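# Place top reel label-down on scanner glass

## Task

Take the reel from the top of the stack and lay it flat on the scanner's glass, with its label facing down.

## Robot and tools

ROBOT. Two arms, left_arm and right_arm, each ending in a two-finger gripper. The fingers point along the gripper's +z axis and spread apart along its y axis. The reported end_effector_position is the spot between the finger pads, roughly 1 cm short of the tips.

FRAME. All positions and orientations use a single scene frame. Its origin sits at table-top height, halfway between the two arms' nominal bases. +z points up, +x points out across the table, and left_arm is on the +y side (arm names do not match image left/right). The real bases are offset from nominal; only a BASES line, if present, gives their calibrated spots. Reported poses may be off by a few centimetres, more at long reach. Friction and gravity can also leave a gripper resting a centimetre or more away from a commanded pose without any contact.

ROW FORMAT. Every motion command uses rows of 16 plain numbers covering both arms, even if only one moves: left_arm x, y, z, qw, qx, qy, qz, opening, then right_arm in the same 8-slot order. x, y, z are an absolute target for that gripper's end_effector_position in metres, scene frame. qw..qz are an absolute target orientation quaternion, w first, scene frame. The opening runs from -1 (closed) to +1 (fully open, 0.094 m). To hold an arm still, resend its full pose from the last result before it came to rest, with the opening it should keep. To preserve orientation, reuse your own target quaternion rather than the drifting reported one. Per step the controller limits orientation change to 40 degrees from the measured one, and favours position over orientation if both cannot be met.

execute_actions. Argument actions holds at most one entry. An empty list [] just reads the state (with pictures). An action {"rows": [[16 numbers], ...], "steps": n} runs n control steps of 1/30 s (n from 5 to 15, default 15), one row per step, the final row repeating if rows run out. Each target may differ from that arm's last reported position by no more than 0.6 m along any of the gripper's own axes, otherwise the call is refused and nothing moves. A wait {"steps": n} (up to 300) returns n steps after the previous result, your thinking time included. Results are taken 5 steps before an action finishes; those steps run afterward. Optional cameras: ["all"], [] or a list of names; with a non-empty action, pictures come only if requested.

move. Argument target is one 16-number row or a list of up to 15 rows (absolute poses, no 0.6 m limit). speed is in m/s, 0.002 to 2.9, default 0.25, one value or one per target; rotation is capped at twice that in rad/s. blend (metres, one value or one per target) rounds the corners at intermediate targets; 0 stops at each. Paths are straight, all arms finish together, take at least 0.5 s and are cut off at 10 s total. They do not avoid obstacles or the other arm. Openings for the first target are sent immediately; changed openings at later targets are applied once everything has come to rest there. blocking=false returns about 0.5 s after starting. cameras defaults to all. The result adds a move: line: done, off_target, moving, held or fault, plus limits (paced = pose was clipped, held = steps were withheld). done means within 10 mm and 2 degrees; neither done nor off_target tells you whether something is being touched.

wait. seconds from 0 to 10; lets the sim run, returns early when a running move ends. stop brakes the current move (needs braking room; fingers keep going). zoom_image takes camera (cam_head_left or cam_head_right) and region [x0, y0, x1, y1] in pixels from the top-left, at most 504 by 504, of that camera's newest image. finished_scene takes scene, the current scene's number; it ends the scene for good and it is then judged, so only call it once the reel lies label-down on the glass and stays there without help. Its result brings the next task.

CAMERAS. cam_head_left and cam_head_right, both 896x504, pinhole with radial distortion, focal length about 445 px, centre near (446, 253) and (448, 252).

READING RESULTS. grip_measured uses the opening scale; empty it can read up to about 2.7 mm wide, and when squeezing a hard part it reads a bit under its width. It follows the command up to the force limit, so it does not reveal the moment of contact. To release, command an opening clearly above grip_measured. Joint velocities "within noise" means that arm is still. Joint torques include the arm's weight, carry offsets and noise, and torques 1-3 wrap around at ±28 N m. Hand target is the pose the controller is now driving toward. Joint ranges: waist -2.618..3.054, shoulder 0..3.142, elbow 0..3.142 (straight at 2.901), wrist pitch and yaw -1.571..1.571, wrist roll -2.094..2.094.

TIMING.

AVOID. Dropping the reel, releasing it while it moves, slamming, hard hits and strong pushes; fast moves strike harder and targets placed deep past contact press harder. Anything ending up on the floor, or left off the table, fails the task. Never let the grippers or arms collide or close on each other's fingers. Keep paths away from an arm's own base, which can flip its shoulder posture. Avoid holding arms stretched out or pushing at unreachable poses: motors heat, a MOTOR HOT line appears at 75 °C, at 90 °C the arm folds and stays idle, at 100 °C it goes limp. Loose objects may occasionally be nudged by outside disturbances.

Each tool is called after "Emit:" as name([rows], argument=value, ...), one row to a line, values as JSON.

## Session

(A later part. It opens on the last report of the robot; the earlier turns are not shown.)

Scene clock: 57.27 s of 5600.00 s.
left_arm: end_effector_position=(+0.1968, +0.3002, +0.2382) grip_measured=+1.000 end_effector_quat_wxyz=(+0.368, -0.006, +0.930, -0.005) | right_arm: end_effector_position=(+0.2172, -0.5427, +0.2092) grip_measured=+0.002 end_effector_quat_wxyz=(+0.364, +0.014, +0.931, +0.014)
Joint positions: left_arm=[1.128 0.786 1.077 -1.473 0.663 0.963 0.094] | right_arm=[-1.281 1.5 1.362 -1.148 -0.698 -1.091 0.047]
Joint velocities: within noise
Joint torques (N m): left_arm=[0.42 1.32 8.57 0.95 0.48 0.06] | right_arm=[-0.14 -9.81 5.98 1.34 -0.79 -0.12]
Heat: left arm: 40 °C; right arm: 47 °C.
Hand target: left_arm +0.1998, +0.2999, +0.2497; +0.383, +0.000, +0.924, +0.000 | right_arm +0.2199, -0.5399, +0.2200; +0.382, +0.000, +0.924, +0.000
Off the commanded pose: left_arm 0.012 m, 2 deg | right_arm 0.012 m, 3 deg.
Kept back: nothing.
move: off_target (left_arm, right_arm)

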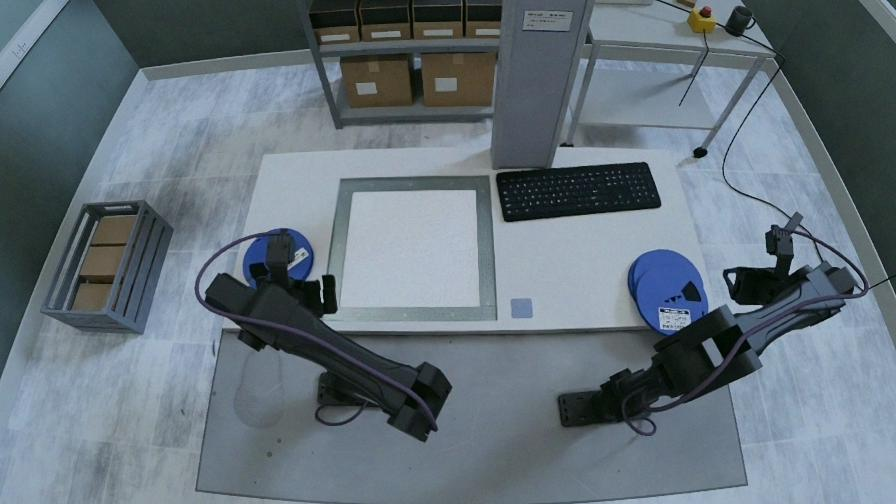

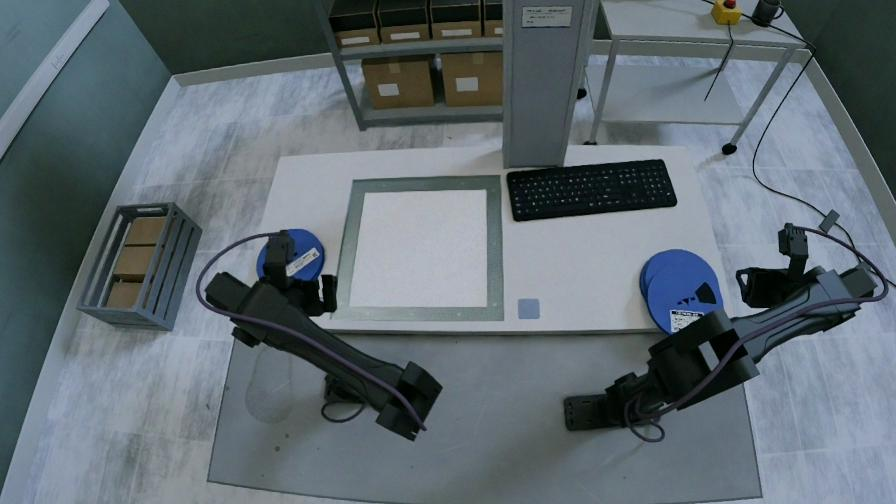

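Emit:
move([
  [0.2, 0.3, 0.25, 0.383, 0.0, 0.924, 0, 1, 0.13, -0.58, 0.16, 0.5337, 0.5337, 0.4639, 0.4639, -0.15],
], speed=0.2)

Emit:
zoom_image(camera="cam_head_left", region=[610, 230, 750, 370])

Scene clock: 62.47 s of 5600.00 s.
left_arm: end_effector_position=(+0.1968, +0.3002, +0.2382) grip_measured=+1.000 end_effector_quat_wxyz=(+0.368, -0.006, +0.930, -0.005) | right_arm: end_effector_position=(+0.1318, -0.5768, +0.1600) grip_measured=-0.148 end_effector_quat_wxyz=(+0.529, +0.535, +0.485, +0.446)
Joint positions: left_arm=[1.128 0.786 1.077 -1.473 0.663 0.963 0.094] | right_arm=[-1.811 1.958 1.076 -1.567 -1.506 -0.915 0.04]
Joint velocities: within noise
Joint torques (N m): left_arm=[0.42 1.32 8.57 0.95 0.49 0.06] | right_arm=[-0.36 -7.92 3.63 -0.63 -0.77 0.03]
Heat: left arm: 40 °C; right arm: 45 °C.
Hand target: left_arm +0.1998, +0.2999, +0.2497; +0.383, +0.000, +0.924, +0.000 | right_arm +0.1301, -0.5801, +0.1599; +0.532, +0.544, +0.465, +0.453
Off the commanded pose: left_arm 0.012 m, 2 deg | right_arm 0.004 m, 3 deg.
joint sent to its limit (right arm) — joint 4 (wrist pitch), lower limit.
Kept back: nothing.
move: off_target (left_arm, right_arm)

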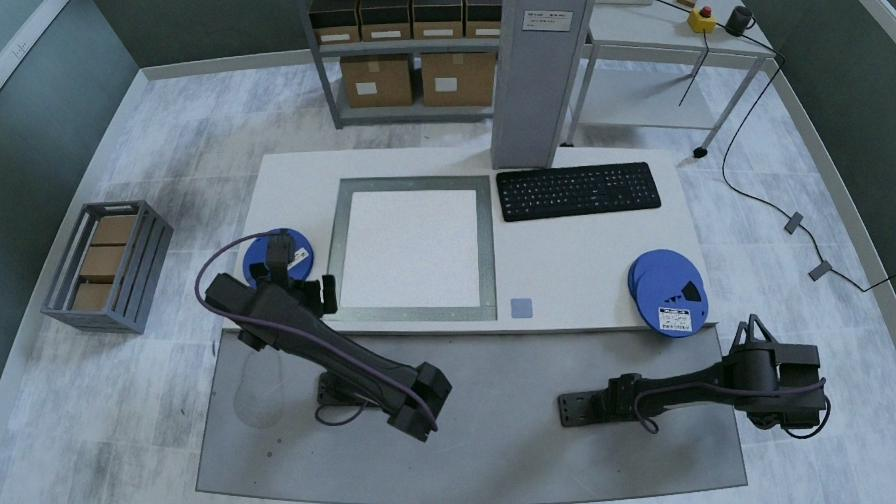

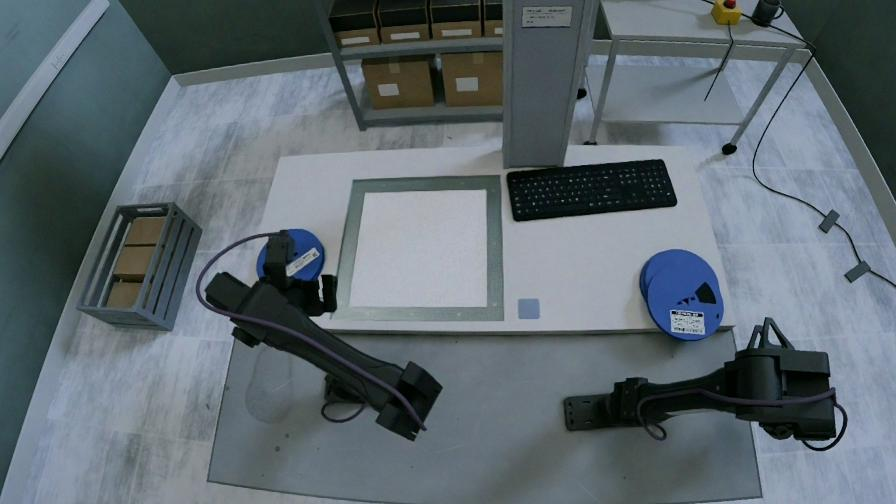

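Scaled by 3.600 from the camera's 896x504 image, which has a finer 1280x720 frame.

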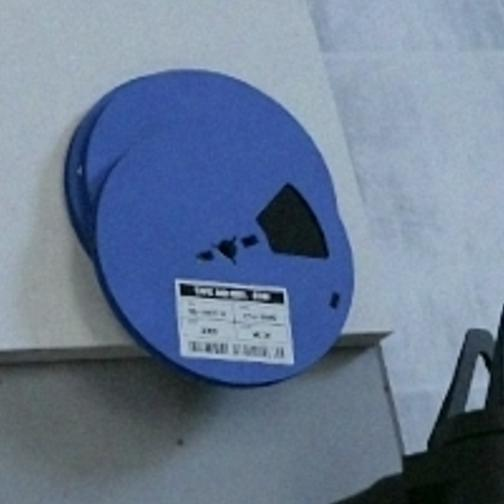

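Emit:
move([
  [0.2, 0.3, 0.25, 0.383, 0.0, 0.924, 0, 1, 0.125, -0.585, 0.063, 0.5337, 0.5337, 0.4639, 0.4639, -0.15],
], speed=0.1)

Emit:
zoom_image(camera="cam_head_left", region=[620, 250, 760, 390])

Emit:
zoom_image(camera="cam_head_right", region=[630, 250, 770, 390])

Scene clock: 64.73 s of 5600.00 s.
left_arm: end_effector_position=(+0.1968, +0.3002, +0.2382) grip_measured=+1.000 end_effector_quat_wxyz=(+0.368, -0.006, +0.930, -0.005) | right_arm: end_effector_position=(+0.1278, -0.5860, +0.0995) grip_measured=-0.148 end_effector_quat_wxyz=(+0.542, +0.520, +0.492, +0.440)
Joint positions: left_arm=[1.128 0.786 1.077 -1.473 0.663 0.963 0.094] | right_arm=[-1.82 2.236 1.11 -1.618 -1.504 -1.249 0.04]
Joint velocities: within noise
Joint torques (N m): left_arm=[0.42 1.32 8.58 0.95 0.48 0.06] | right_arm=[-0.95 0.29 1.73 -0.41 -0.36 -0.17]
Heat: left arm: 40 °C; right arm: 44 °C.
Hand target: left_arm +0.1998, +0.2999, +0.2497; +0.383, +0.000, +0.924, +0.000 | right_arm +0.1254, -0.5823, +0.0665; +0.531, +0.540, +0.466, +0.458
Off the commanded pose: left_arm 0.012 m, 2 deg | right_arm 0.037 m, 5 deg.
joint read past its limit (right arm) — joint 4 (wrist pitch), lower limit.
joint sent to its limit (right arm) — joint 4 (wrist pitch), lower limit.
Kept back: nothing.
move: off_target (left_arm, right_arm)

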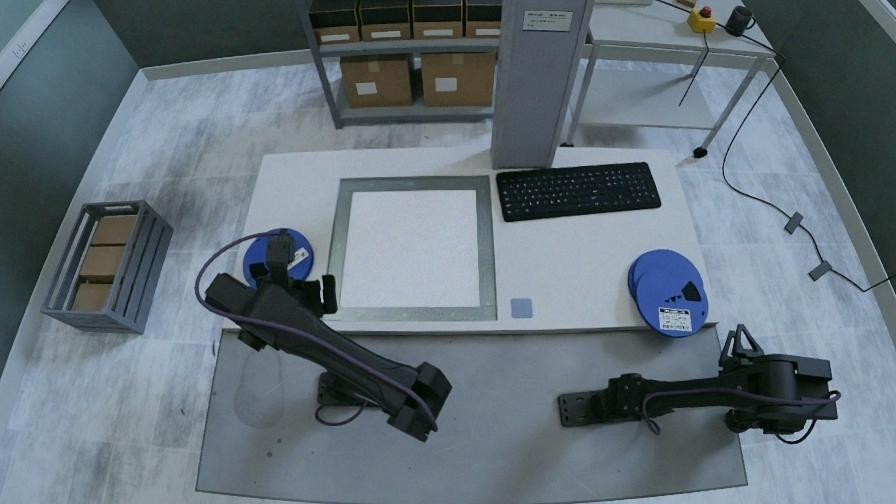

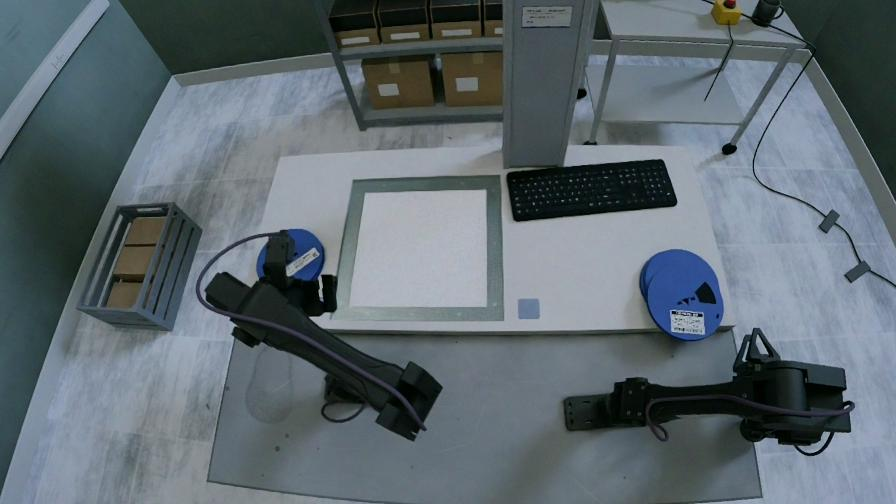

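Scaled by 3.600 from the camera's 896x504 image, which has a finer 1280x720 frame.

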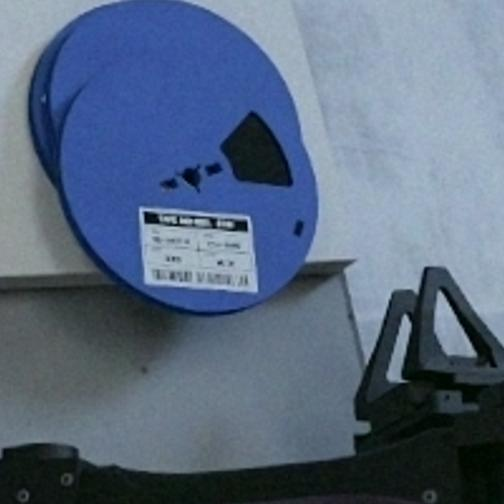

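Scaled by 3.600 from the camera's 896x504 image, which has a finer 1280x720 frame.

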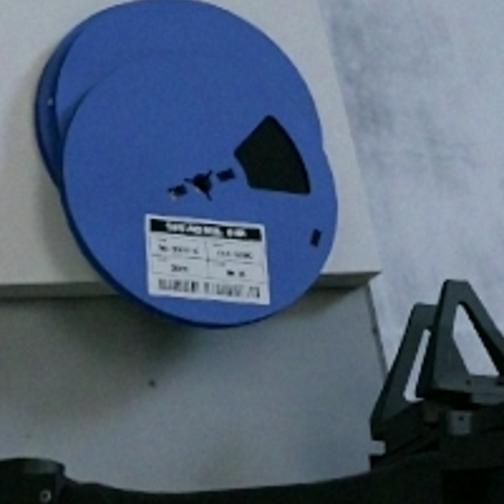

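Emit:
move([
  [0.2, 0.3, 0.25, 0.383, 0.0, 0.924, 0, 1, 0.128, -0.585, 0.12, 0.5337, 0.5337, 0.4639, 0.4639, -0.15],
], speed=0.1, cameras=["cam_head_left"])

Emit:
zoom_image(camera="cam_head_left", region=[670, 300, 860, 490])

Scene clock: 66.43 s of 5600.00 s.
left_arm: end_effector_position=(+0.1968, +0.3002, +0.2382) grip_measured=+1.000 end_effector_quat_wxyz=(+0.368, -0.006, +0.930, -0.005) | right_arm: end_effector_position=(+0.1287, -0.5810, +0.1123) grip_measured=-0.148 end_effector_quat_wxyz=(+0.512, +0.552, +0.458, +0.472)
Joint positions: left_arm=[1.128 0.786 1.077 -1.473 0.663 0.963 0.094] | right_arm=[-1.82 2.17 1.082 -1.607 -1.505 -1.073 0.04]
Joint velocities: within noise
Joint torques (N m): left_arm=[0.42 1.32 8.57 0.95 0.48 0.06] | right_arm=[0.06 -13.15 2.88 -0.49 -0.53 0.03]
Heat: left arm: 40 °C; right arm: 44 °C.
Hand target: left_arm +0.1998, +0.2999, +0.2497; +0.383, +0.000, +0.924, +0.000 | right_arm +0.1283, -0.5848, +0.1198; +0.531, +0.542, +0.466, +0.455
Off the commanded pose: left_arm 0.012 m, 2 deg | right_arm 0.009 m, 3 deg.
joint read past its limit (right arm) — joint 4 (wrist pitch), lower limit.
joint sent to its limit (right arm) — joint 4 (wrist pitch), lower limit.
Kept back: nothing.
move: off_target (left_arm, right_arm)
Images, in order (width x height): cam_head_left 896x504.

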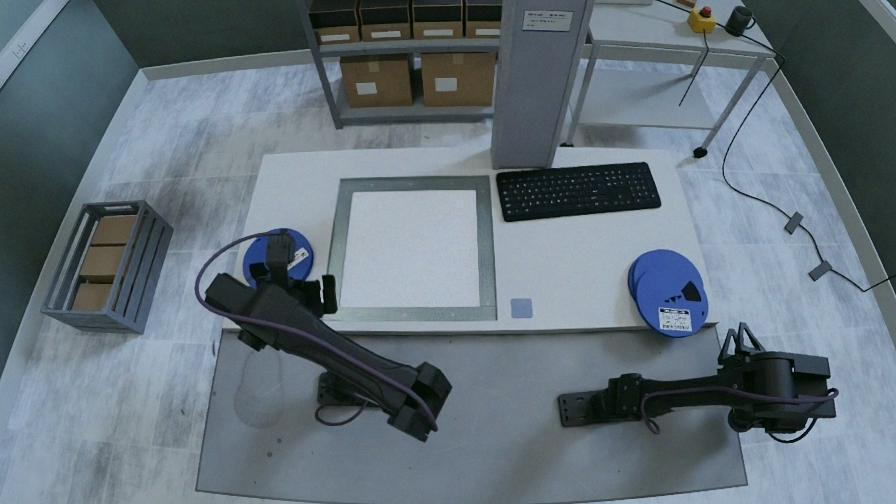

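Scaled by 2.653 from the camera's 896x504 image, which has a finer 1280x720 frame.

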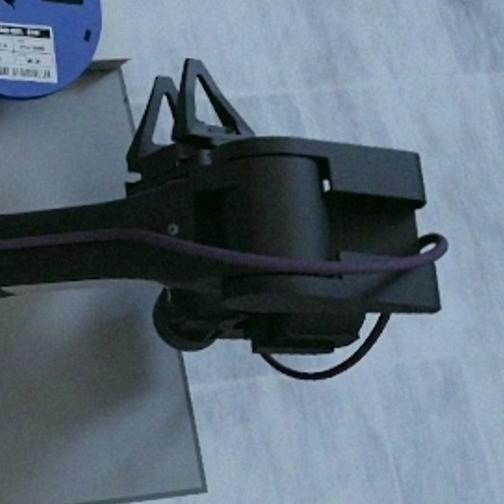

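Emit:
move([
  [0.2, 0.3, 0.25, 0.383, 0.0, 0.924, 0, 1, 0.22, -0.54, 0.22, 0.383, 0, 0.924, 0, -0.15],
  [0.2, 0.3, 0.25, 0.383, 0.0, 0.924, 0, 1, 0.19, -0.60, 0.22, 0.612, 0.354, 0.612, -0.354, -0.15],
], speed=0.25, cameras=[])

Emit:
move([
  [0.2, 0.3, 0.25, 0.383, 0.0, 0.924, 0, 1, 0.19, -0.60, 0.22, 0.683, 0.683, 0.183, 0.183, -0.15],
], speed=0.4, cameras=[])

Scene clock: 74.83 s of 5600.00 s.
left_arm: end_effector_position=(+0.1968, +0.3002, +0.2382) grip_measured=+1.000 end_effector_quat_wxyz=(+0.368, -0.006, +0.930, -0.005) | right_arm: end_effector_position=(+0.1905, -0.6002, +0.2186) grip_measured=-0.148 end_effector_quat_wxyz=(+0.607, +0.352, +0.620, -0.351)
Joint positions: left_arm=[1.128 0.786 1.077 -1.473 0.663 0.963 0.094] | right_arm=[-1.077 1.089 0.306 0.768 0.019 -0.008 0.04]
Joint velocities: within noise
Joint torques (N m): left_arm=[0.42 1.32 8.57 0.95 0.48 0.06] | right_arm=[0.51 -2.44 6.39 2.7 0.15 0.07]
Heat: left arm: 40 °C; right arm: 43 °C.
Hand target: left_arm +0.1998, +0.2999, +0.2497; +0.383, +0.000, +0.924, +0.000 | right_arm +0.1900, -0.5999, +0.2201; +0.612, +0.354, +0.612, -0.354
Off the commanded pose: left_arm 0.012 m, 2 deg | right_arm 0.002 m, 1 deg.
Kept back: nothing.
move: off_target (left_arm)
No camera images: "cameras" was empty.

Scene clock: 77.47 s of 5600.00 s.
left_arm: end_effector_position=(+0.1968, +0.3002, +0.2382) grip_measured=+1.000 end_effector_quat_wxyz=(+0.368, -0.006, +0.930, -0.005) | right_arm: end_effector_position=(+0.1904, -0.6003, +0.2201) grip_measured=-0.148 end_effector_quat_wxyz=(+0.680, +0.685, +0.188, +0.182)
Joint positions: left_arm=[1.128 0.786 1.077 -1.473 0.663 0.963 0.094] | right_arm=[-1.077 1.089 0.306 0.774 0.02 1.565 0.04]
Joint velocities: within noise
Joint torques (N m): left_arm=[0.42 1.33 8.57 0.95 0.49 0.06] | right_arm=[0.35 -2.36 6.37 2.6 0.13 -0.04]
Heat: left arm: 40 °C; right arm: 43 °C.
Hand target: left_arm +0.1998, +0.2999, +0.2497; +0.383, +0.000, +0.924, +0.000 | right_arm +0.1900, -0.6000, +0.2200; +0.683, +0.683, +0.183, +0.183
Off the commanded pose: left_arm 0.012 m, 2 deg | right_arm 0.000 m, 1 deg.
Kept back: nothing.
move: off_target (left_arm)
No camera images: "cameras" was empty.

Emit:
move([
  [0.2, 0.3, 0.25, 0.383, 0.0, 0.924, 0, 1, 0.13, -0.60, 0.2, 0.5337, 0.5337, 0.4639, 0.4639, -0.15],
], speed=0.4, cameras=[])

Emit:
move([
  [0.2, 0.3, 0.25, 0.383, 0.0, 0.924, 0, 1, 0.13, -0.60, 0.12, 0.5337, 0.5337, 0.4639, 0.4639, -0.15],
], speed=0.12)

Emit:
zoom_image(camera="cam_head_left", region=[620, 280, 800, 460])

Scene clock: 79.53 s of 5600.00 s.
left_arm: end_effector_position=(+0.1968, +0.3002, +0.2382) grip_measured=+1.000 end_effector_quat_wxyz=(+0.368, -0.006, +0.930, -0.005) | right_arm: end_effector_position=(+0.1306, -0.5976, +0.1937) grip_measured=-0.148 end_effector_quat_wxyz=(+0.535, +0.560, +0.434, +0.460)
Joint positions: left_arm=[1.128 0.786 1.077 -1.473 0.663 0.963 0.094] | right_arm=[-1.803 1.601 0.577 0.882 -1.545 1.479 0.04]
Joint velocities: within noise
Joint torques (N m): left_arm=[0.42 1.32 8.57 0.95 0.48 0.06] | right_arm=[0.09 -6.31 7.61 1.82 -0.27 -0.2]
Heat: left arm: 40 °C; right arm: 42 °C.
Hand target: left_arm +0.1998, +0.2999, +0.2497; +0.383, +0.000, +0.924, +0.000 | right_arm +0.1304, -0.6000, +0.1999; +0.544, +0.545, +0.452, +0.451
Off the commanded pose: left_arm 0.012 m, 2 deg | right_arm 0.007 m, 5 deg.
joint sent to its limit (right arm) — joint 5 (wrist yaw), lower limit.
Kept back: nothing.
move: off_target (left_arm, right_arm)
No camera images: "cameras" was empty.

Scene clock: 80.87 s of 5600.00 s.
left_arm: end_effector_position=(+0.1968, +0.3002, +0.2382) grip_measured=+1.000 end_effector_quat_wxyz=(+0.368, -0.006, +0.930, -0.005) | right_arm: end_effector_position=(+0.1299, -0.6018, +0.1200) grip_measured=-0.148 end_effector_quat_wxyz=(+0.539, +0.554, +0.443, +0.453)
Joint positions: left_arm=[1.128 0.786 1.077 -1.473 0.663 0.963 0.094] | right_arm=[-1.803 1.872 0.546 0.944 -1.549 1.215 0.04]
Joint velocities: within noise
Joint torques (N m): left_arm=[0.42 1.33 8.57 0.95 0.49 0.06] | right_arm=[0.06 -7.77 4.04 1.77 -0.39 -0.19]
Heat: left arm: 40 °C; right arm: 42 °C.
Hand target: left_arm +0.1998, +0.2999, +0.2497; +0.383, +0.000, +0.924, +0.000 | right_arm +0.1304, -0.6001, +0.1200; +0.543, +0.545, +0.452, +0.451
Off the commanded pose: left_arm 0.012 m, 2 deg | right_arm 0.002 m, 4 deg.
joint sent to its limit (right arm) — joint 5 (wrist yaw), lower limit.
Kept back: nothing.
move: off_target (left_arm, right_arm)

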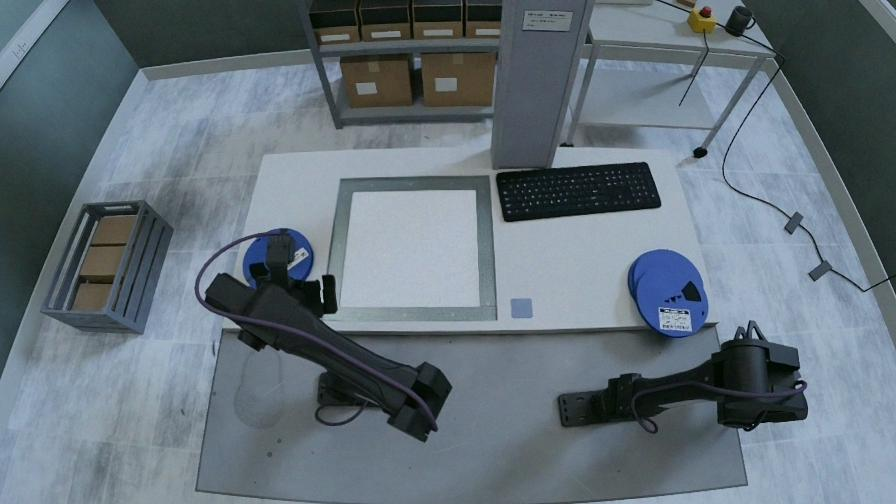

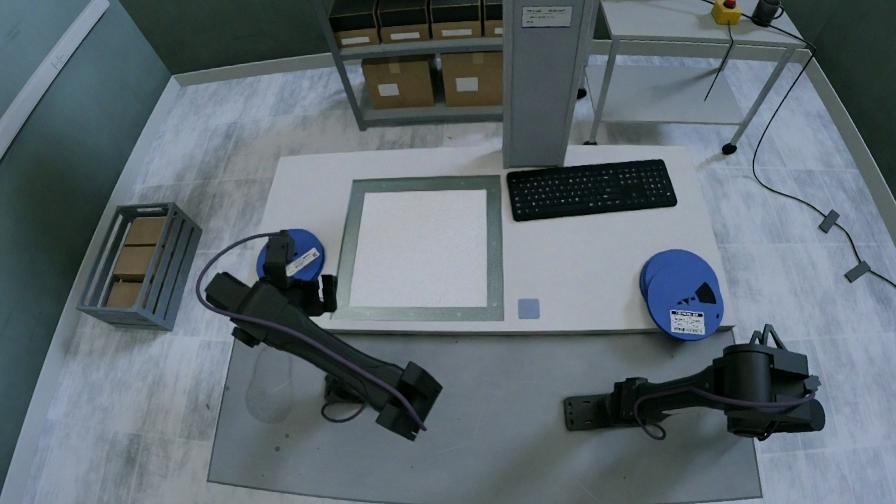

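Scaled by 2.800 from the camera's 896x504 image, which has a finer 1280x720 frame.

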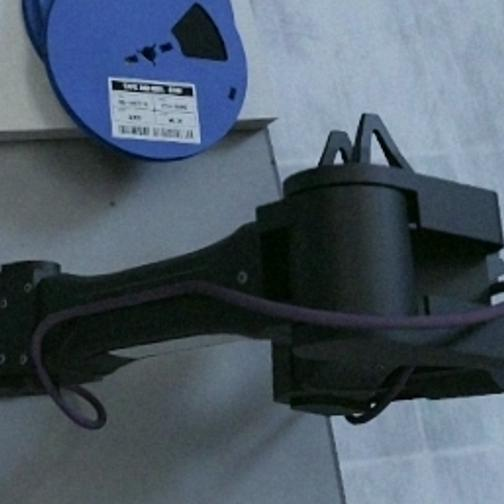

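Emit:
move([
  [0.2, 0.3, 0.25, 0.383, 0.0, 0.924, 0, 1, 0.125, -0.60, 0.085, 0.5337, 0.5337, 0.4639, 0.4639, -0.15],
], speed=0.1, cameras=[])

Emit:
move([
  [0.2, 0.3, 0.25, 0.383, 0.0, 0.924, 0, 1, 0.12, -0.60, 0.064, 0.5337, 0.5337, 0.4639, 0.4639, -0.15],
], speed=0.06)

Emit:
zoom_image(camera="cam_head_left", region=[620, 250, 800, 430])

Emit:
zoom_image(camera="cam_head_right", region=[630, 250, 810, 430])

Scene clock: 82.27 s of 5600.00 s.
left_arm: end_effector_position=(+0.1968, +0.3002, +0.2382) grip_measured=+1.000 end_effector_quat_wxyz=(+0.368, -0.006, +0.930, -0.005) | right_arm: end_effector_position=(+0.1270, -0.6013, +0.0866) grip_measured=-0.148 end_effector_quat_wxyz=(+0.543, +0.555, +0.445, +0.447)
Joint positions: left_arm=[1.128 0.786 1.077 -1.473 0.663 0.963 0.094] | right_arm=[-1.813 2 0.546 0.95 -1.549 1.081 0.04]
Joint velocities: within noise
Joint torques (N m): left_arm=[0.42 1.32 8.57 0.95 0.48 0.06] | right_arm=[-0.44 -7.82 3.26 1.67 -0.48 -0.22]
Heat: left arm: 40 °C; right arm: 42 °C.
Hand target: left_arm +0.1998, +0.2999, +0.2497; +0.383, +0.000, +0.924, +0.000 | right_arm +0.1255, -0.6001, +0.0850; +0.546, +0.549, +0.448, +0.446
Off the commanded pose: left_arm 0.012 m, 2 deg | right_arm 0.003 m, 4 deg.
joint sent to its limit (right arm) — joint 5 (wrist yaw), lower limit.
Kept back: nothing.
move: off_target (left_arm, right_arm)
No camera images: "cameras" was empty.

Scene clock: 83.23 s of 5600.00 s.
left_arm: end_effector_position=(+0.1968, +0.3002, +0.2382) grip_measured=+1.000 end_effector_quat_wxyz=(+0.368, -0.006, +0.930, -0.005) | right_arm: end_effector_position=(+0.1222, -0.6002, +0.0660) grip_measured=-0.148 end_effector_quat_wxyz=(+0.547, +0.558, +0.442, +0.441)
Joint positions: left_arm=[1.128 0.786 1.077 -1.473 0.663 0.963 0.094] | right_arm=[-1.831 2.079 0.546 0.95 -1.549 0.997 0.04]
Joint velocities: left_arm=[within noise] | right_arm=[-0.007 -0.002 -0.007 -0.154 -0.037 0.007 0]
Joint torques (N m): left_arm=[0.42 1.33 8.58 0.95 0.48 0.06] | right_arm=[-0.43 -7.72 3.32 1.58 -0.53 -0.17]
Heat: left arm: 40 °C; right arm: 42 °C.
Hand target: left_arm +0.1998, +0.2999, +0.2497; +0.383, +0.000, +0.924, +0.000 | right_arm +0.1205, -0.6001, +0.0640; +0.550, +0.553, +0.444, +0.441
Off the commanded pose: left_arm 0.012 m, 2 deg | right_arm 0.003 m, 5 deg.
joint sent to its limit (right arm) — joint 5 (wrist yaw), lower limit.
Kept back: nothing.
move: off_target (left_arm, right_arm)

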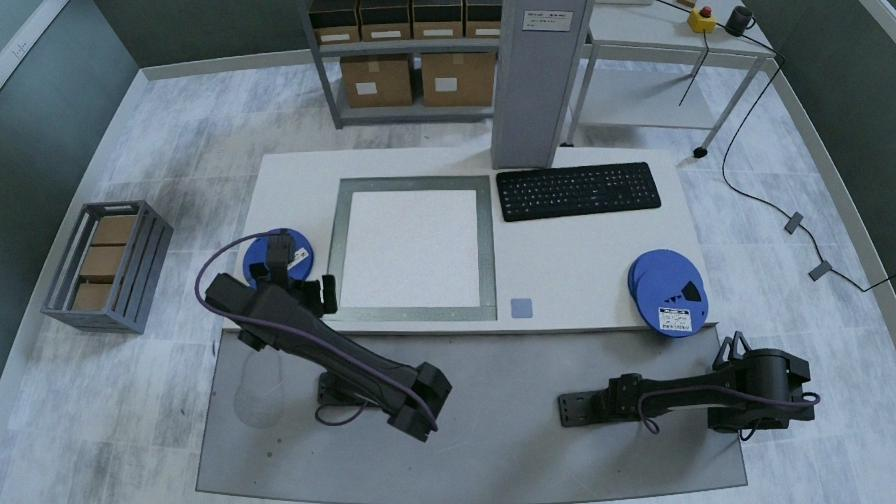

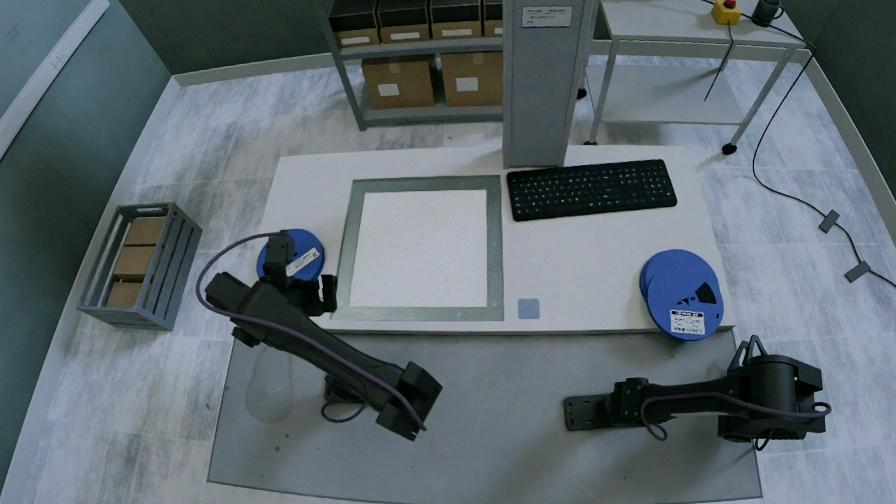

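Scaled by 2.800 from the camera's 896x504 image, which has a finer 1280x720 frame.

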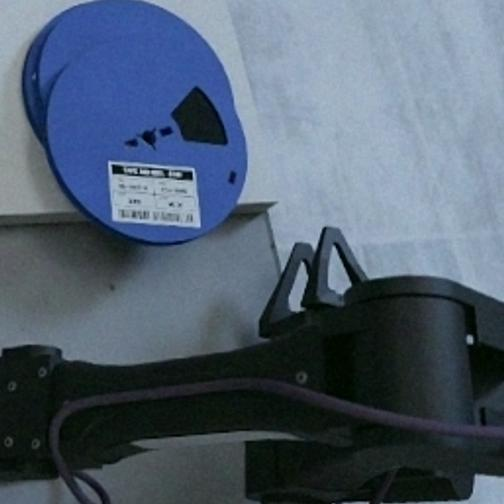

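Scaled by 2.800 from the camera's 896x504 image, which has a finer 1280x720 frame.

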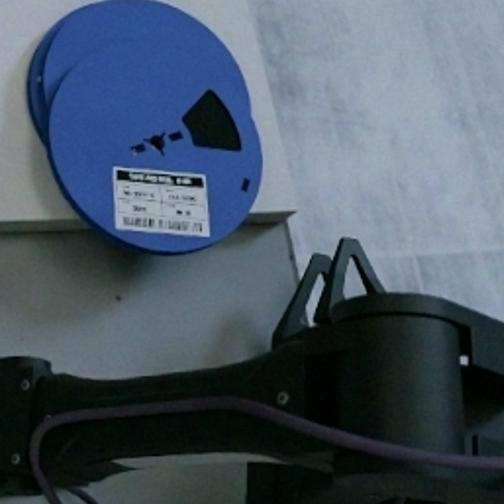

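Emit:
move([
  [0.2, 0.3, 0.25, 0.383, 0.0, 0.924, 0, 1, 0.115, -0.49, 0.062, 0.5337, 0.5337, 0.4639, 0.4639, -0.15],
], speed=0.08)

Emit:
zoom_image(camera="cam_head_left", region=[600, 250, 760, 410])

Emit:
zoom_image(camera="cam_head_right", region=[610, 250, 770, 410])

Scene clock: 86.90 s of 5600.00 s.
left_arm: end_effector_position=(+0.1968, +0.3002, +0.2382) grip_measured=+1.000 end_effector_quat_wxyz=(+0.368, -0.006, +0.930, -0.005) | right_arm: end_effector_position=(+0.1163, -0.4942, +0.0613) grip_measured=-0.148 end_effector_quat_wxyz=(+0.590, +0.582, +0.410, +0.382)
Joint positions: left_arm=[1.128 0.786 1.077 -1.473 0.663 0.963 0.094] | right_arm=[-1.997 1.911 0.068 1.013 -1.554 0.703 0.04]
Joint velocities: within noise
Joint torques (N m): left_arm=[0.43 1.33 8.57 0.95 0.48 0.06] | right_arm=[-0.62 -5.91 -0.14 1.25 -0.6 0.13]
Heat: left arm: 40 °C; right arm: 42 °C.
Hand target: left_arm +0.1998, +0.2999, +0.2497; +0.383, +0.000, +0.924, +0.000 | right_arm +0.1163, -0.4905, +0.0619; +0.585, +0.588, +0.397, +0.392
Off the commanded pose: left_arm 0.012 m, 2 deg | right_arm 0.004 m, 14 deg.
joint sent to its limit (right arm) — joint 5 (wrist yaw), lower limit.
Kept back: nothing.
move: off_target (left_arm, right_arm)

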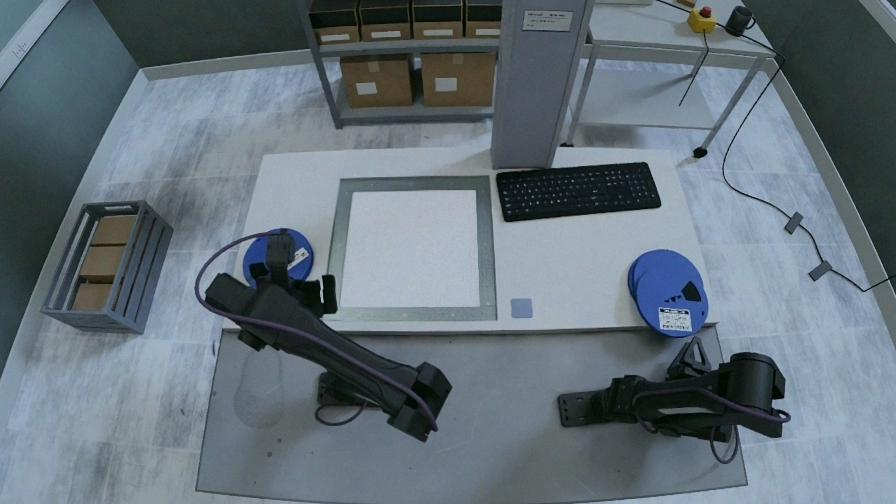

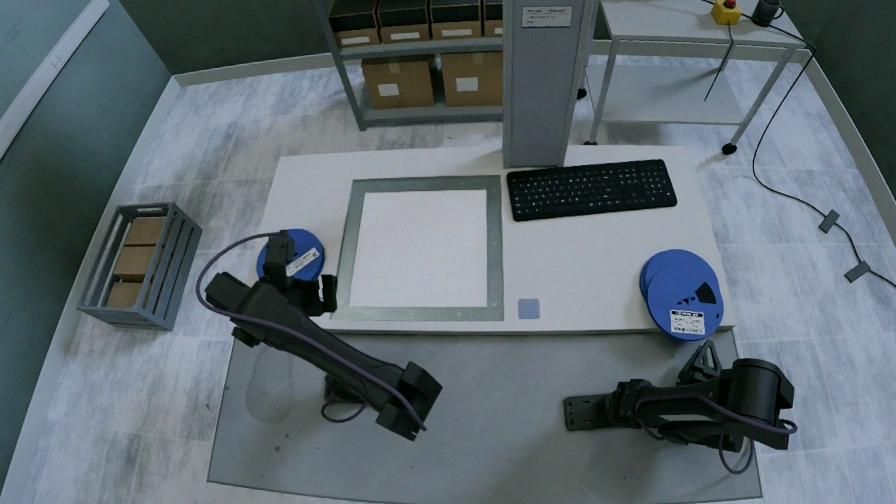

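Scaled by 3.150 from the camera's 896x504 image, which has a finer 1280x720 frame.

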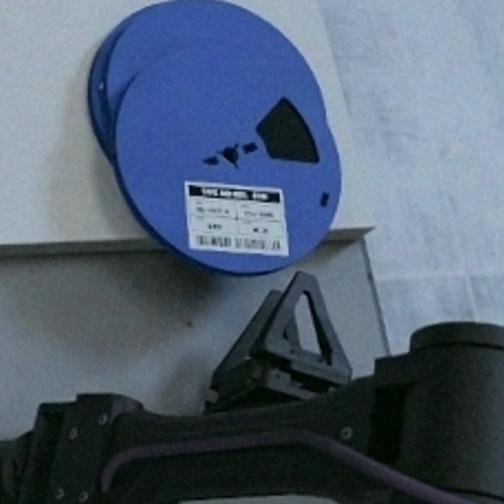

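Scaled by 3.150 from the camera's 896x504 image, which has a finer 1280x720 frame.

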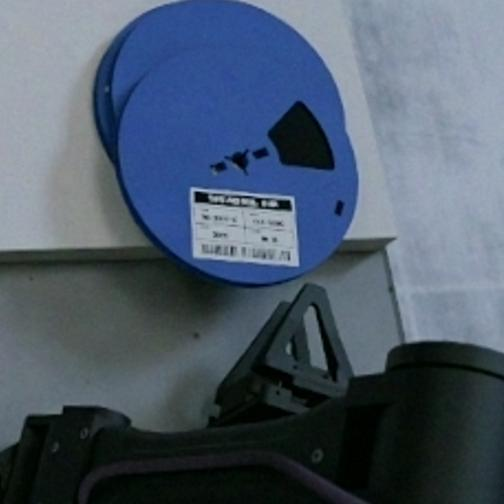

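Emit:
move([
  [0.2, 0.3, 0.25, 0.383, 0.0, 0.924, 0, 1, 0.148, -0.470, 0.062, 0.5213, 0.5213, 0.4777, 0.4777, -0.15],
], speed=0.05)

Emit:
zoom_image(camera="cam_head_left", region=[600, 250, 760, 410])

Emit:
zoom_image(camera="cam_head_right", region=[610, 250, 770, 410])

Scene clock: 90.97 s of 5600.00 s.
left_arm: end_effector_position=(+0.1968, +0.3002, +0.2382) grip_measured=+1.000 end_effector_quat_wxyz=(+0.368, -0.006, +0.930, -0.005) | right_arm: end_effector_position=(+0.1463, -0.4757, +0.0611) grip_measured=-0.148 end_effector_quat_wxyz=(+0.560, +0.547, +0.457, +0.421)
Joint positions: left_arm=[1.128 0.786 1.077 -1.473 0.663 0.963 0.094] | right_arm=[-1.841 1.911 0.068 1.028 -1.547 0.704 0.04]
Joint velocities: within noise
Joint torques (N m): left_arm=[0.42 1.32 8.58 0.95 0.48 0.06] | right_arm=[0.87 -5.59 0.5 1.17 -0.67 0.18]
Heat: left arm: 40 °C; right arm: 41 °C.
Hand target: left_arm +0.1998, +0.2999, +0.2497; +0.383, +0.000, +0.924, +0.000 | right_arm +0.1490, -0.4703, +0.0620; +0.548, +0.552, +0.447, +0.442
Off the commanded pose: left_arm 0.012 m, 2 deg | right_arm 0.006 m, 9 deg.
joint sent to its limit (right arm) — joint 5 (wrist yaw), lower limit.
Kept back: nothing.
move: off_target (left_arm, right_arm)

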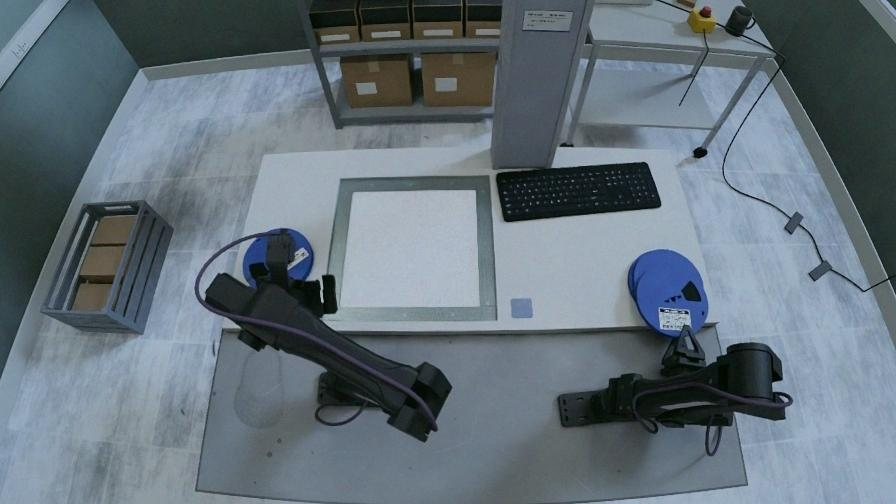

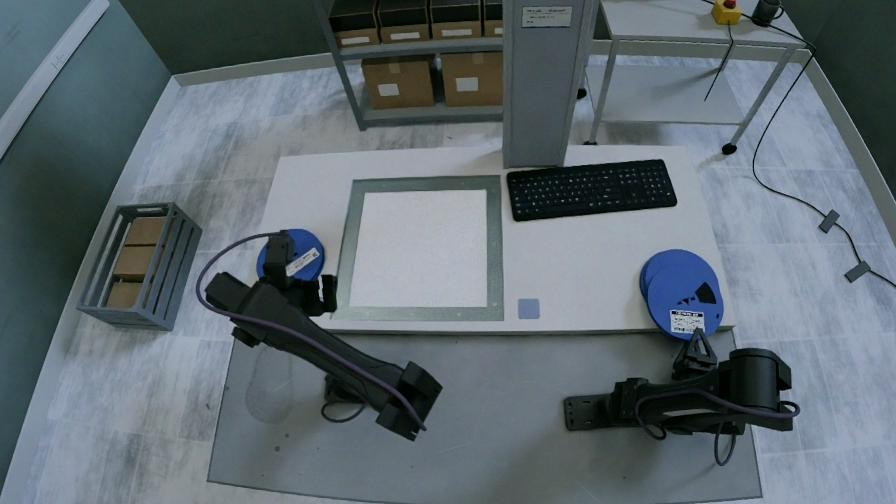

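Scaled by 3.150 from the camera's 896x504 image, which has a finer 1280x720 frame.

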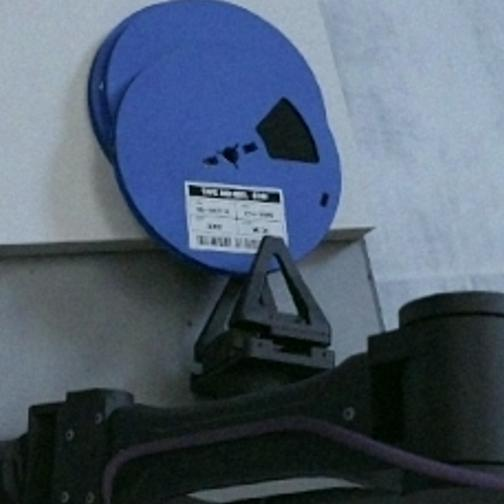

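Scaled by 3.150 from the camera's 896x504 image, which has a finer 1280x720 frame.

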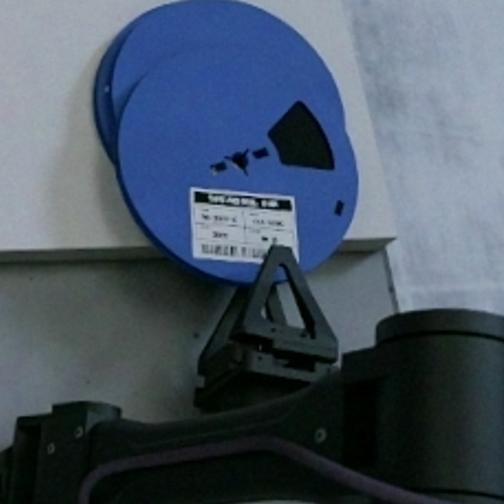

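Emit:
move([
  [0.2, 0.3, 0.25, 0.383, 0.0, 0.924, 0, 1, 0.156, -0.470, 0.062, 0.5213, 0.5213, 0.4777, 0.4777, -0.15],
], speed=0.05, cameras=[])

Emit:
move([
  [0.2, 0.3, 0.25, 0.383, 0.0, 0.924, 0, 1, 0.156, -0.470, 0.062, 0.5213, 0.5213, 0.4777, 0.4777, -0.5],
], speed=0.05)

Emit:
zoom_image(camera="cam_head_left", region=[620, 250, 740, 370])

Emit:
zoom_image(camera="cam_head_right", region=[630, 250, 750, 370])

Scene clock: 92.97 s of 5600.00 s.
left_arm: end_effector_position=(+0.1968, +0.3002, +0.2382) grip_measured=+1.000 end_effector_quat_wxyz=(+0.368, -0.006, +0.930, -0.005) | right_arm: end_effector_position=(+0.1546, -0.4740, +0.0619) grip_measured=-0.148 end_effector_quat_wxyz=(+0.549, +0.536, +0.470, +0.436)
Joint positions: left_arm=[1.128 0.786 1.077 -1.473 0.663 0.963 0.094] | right_arm=[-1.79 1.911 0.087 1.028 -1.546 0.725 0.04]
Joint velocities: within noise
Joint torques (N m): left_arm=[0.42 1.32 8.57 0.95 0.49 0.06] | right_arm=[0.88 -4.9 1.21 1.21 -0.67 0.18]
Heat: left arm: 40 °C; right arm: 41 °C.
Hand target: left_arm +0.1998, +0.2999, +0.2497; +0.383, +0.000, +0.924, +0.000 | right_arm +0.1568, -0.4701, +0.0621; +0.537, +0.540, +0.460, +0.456
Off the commanded pose: left_arm 0.012 m, 2 deg | right_arm 0.004 m, 6 deg.
joint sent to its limit (right arm) — joint 5 (wrist yaw), lower limit.
Kept back: nothing.
move: off_target (left_arm, right_arm)
No camera images: "cameras" was empty.

Scene clock: 93.93 s of 5600.00 s.
left_arm: end_effector_position=(+0.1968, +0.3002, +0.2382) grip_measured=+1.000 end_effector_quat_wxyz=(+0.368, -0.006, +0.930, -0.005) | right_arm: end_effector_position=(+0.1547, -0.4743, +0.0614) grip_measured=-0.498 end_effector_quat_wxyz=(+0.548, +0.538, +0.470, +0.435)
Joint positions: left_arm=[1.128 0.786 1.077 -1.473 0.663 0.963 0.094] | right_arm=[-1.789 1.911 0.087 1.028 -1.542 0.729 0.024]
Joint velocities: within noise
Joint torques (N m): left_arm=[0.43 1.32 8.57 0.95 0.48 0.06] | right_arm=[0.77 -4.93 1.28 1.19 -0.72 0.14]
Heat: left arm: 40 °C; right arm: 41 °C.
Hand target: left_arm +0.1998, +0.2999, +0.2497; +0.383, +0.000, +0.924, +0.000 | right_arm +0.1568, -0.4702, +0.0621; +0.537, +0.540, +0.460, +0.456
Off the commanded pose: left_arm 0.012 m, 2 deg | right_arm 0.005 m, 6 deg.
joint sent to its limit (right arm) — joint 5 (wrist yaw), lower limit.
Kept back: nothing.
move: off_target (left_arm, right_arm)

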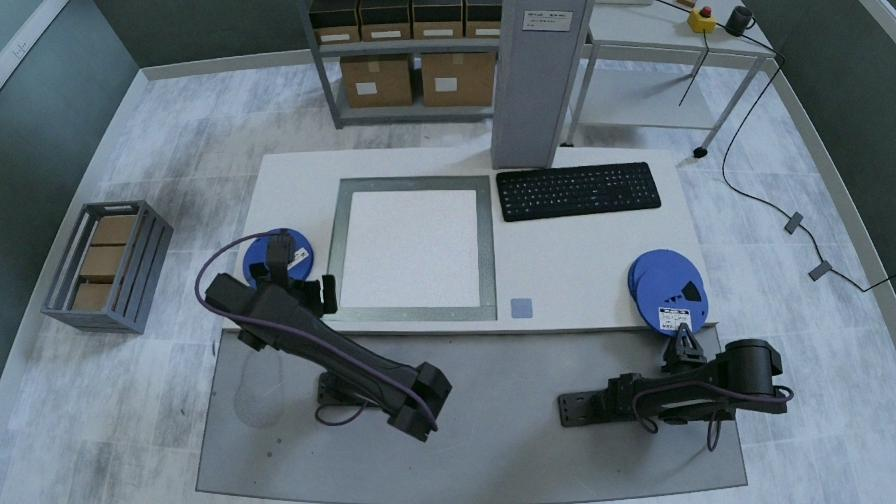

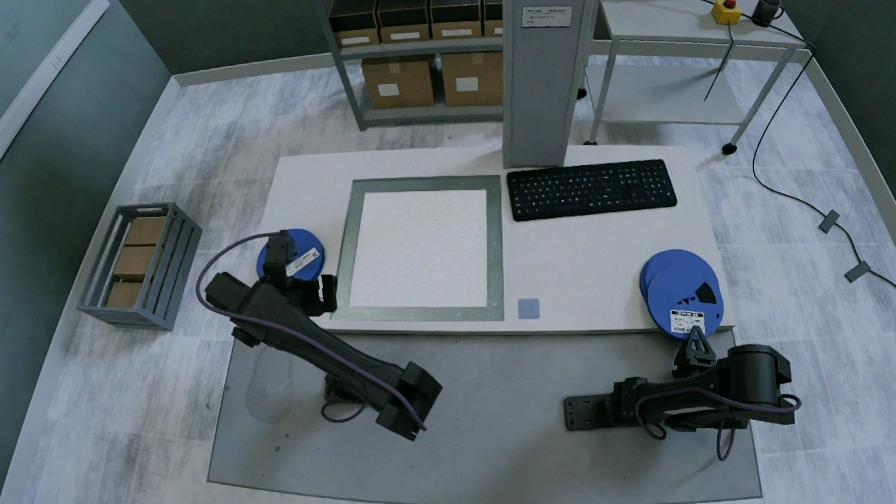

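Scaled by 4.200 from the camera's 896x504 image, which has a finer 1280x720 frame.

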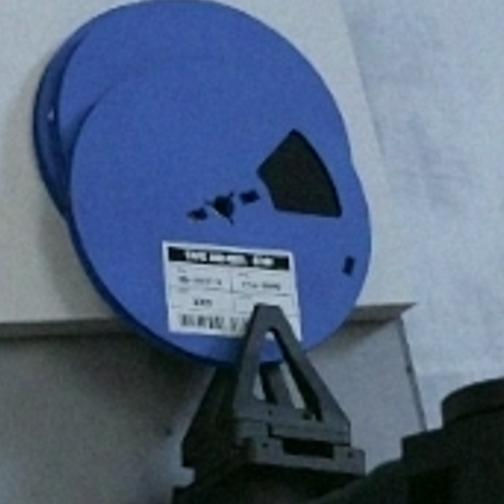

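Scaled by 4.200 from the camera's 896x504 image, which has a finer 1280x720 frame.

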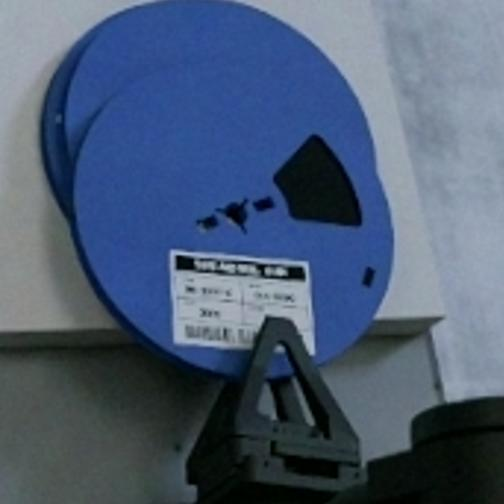

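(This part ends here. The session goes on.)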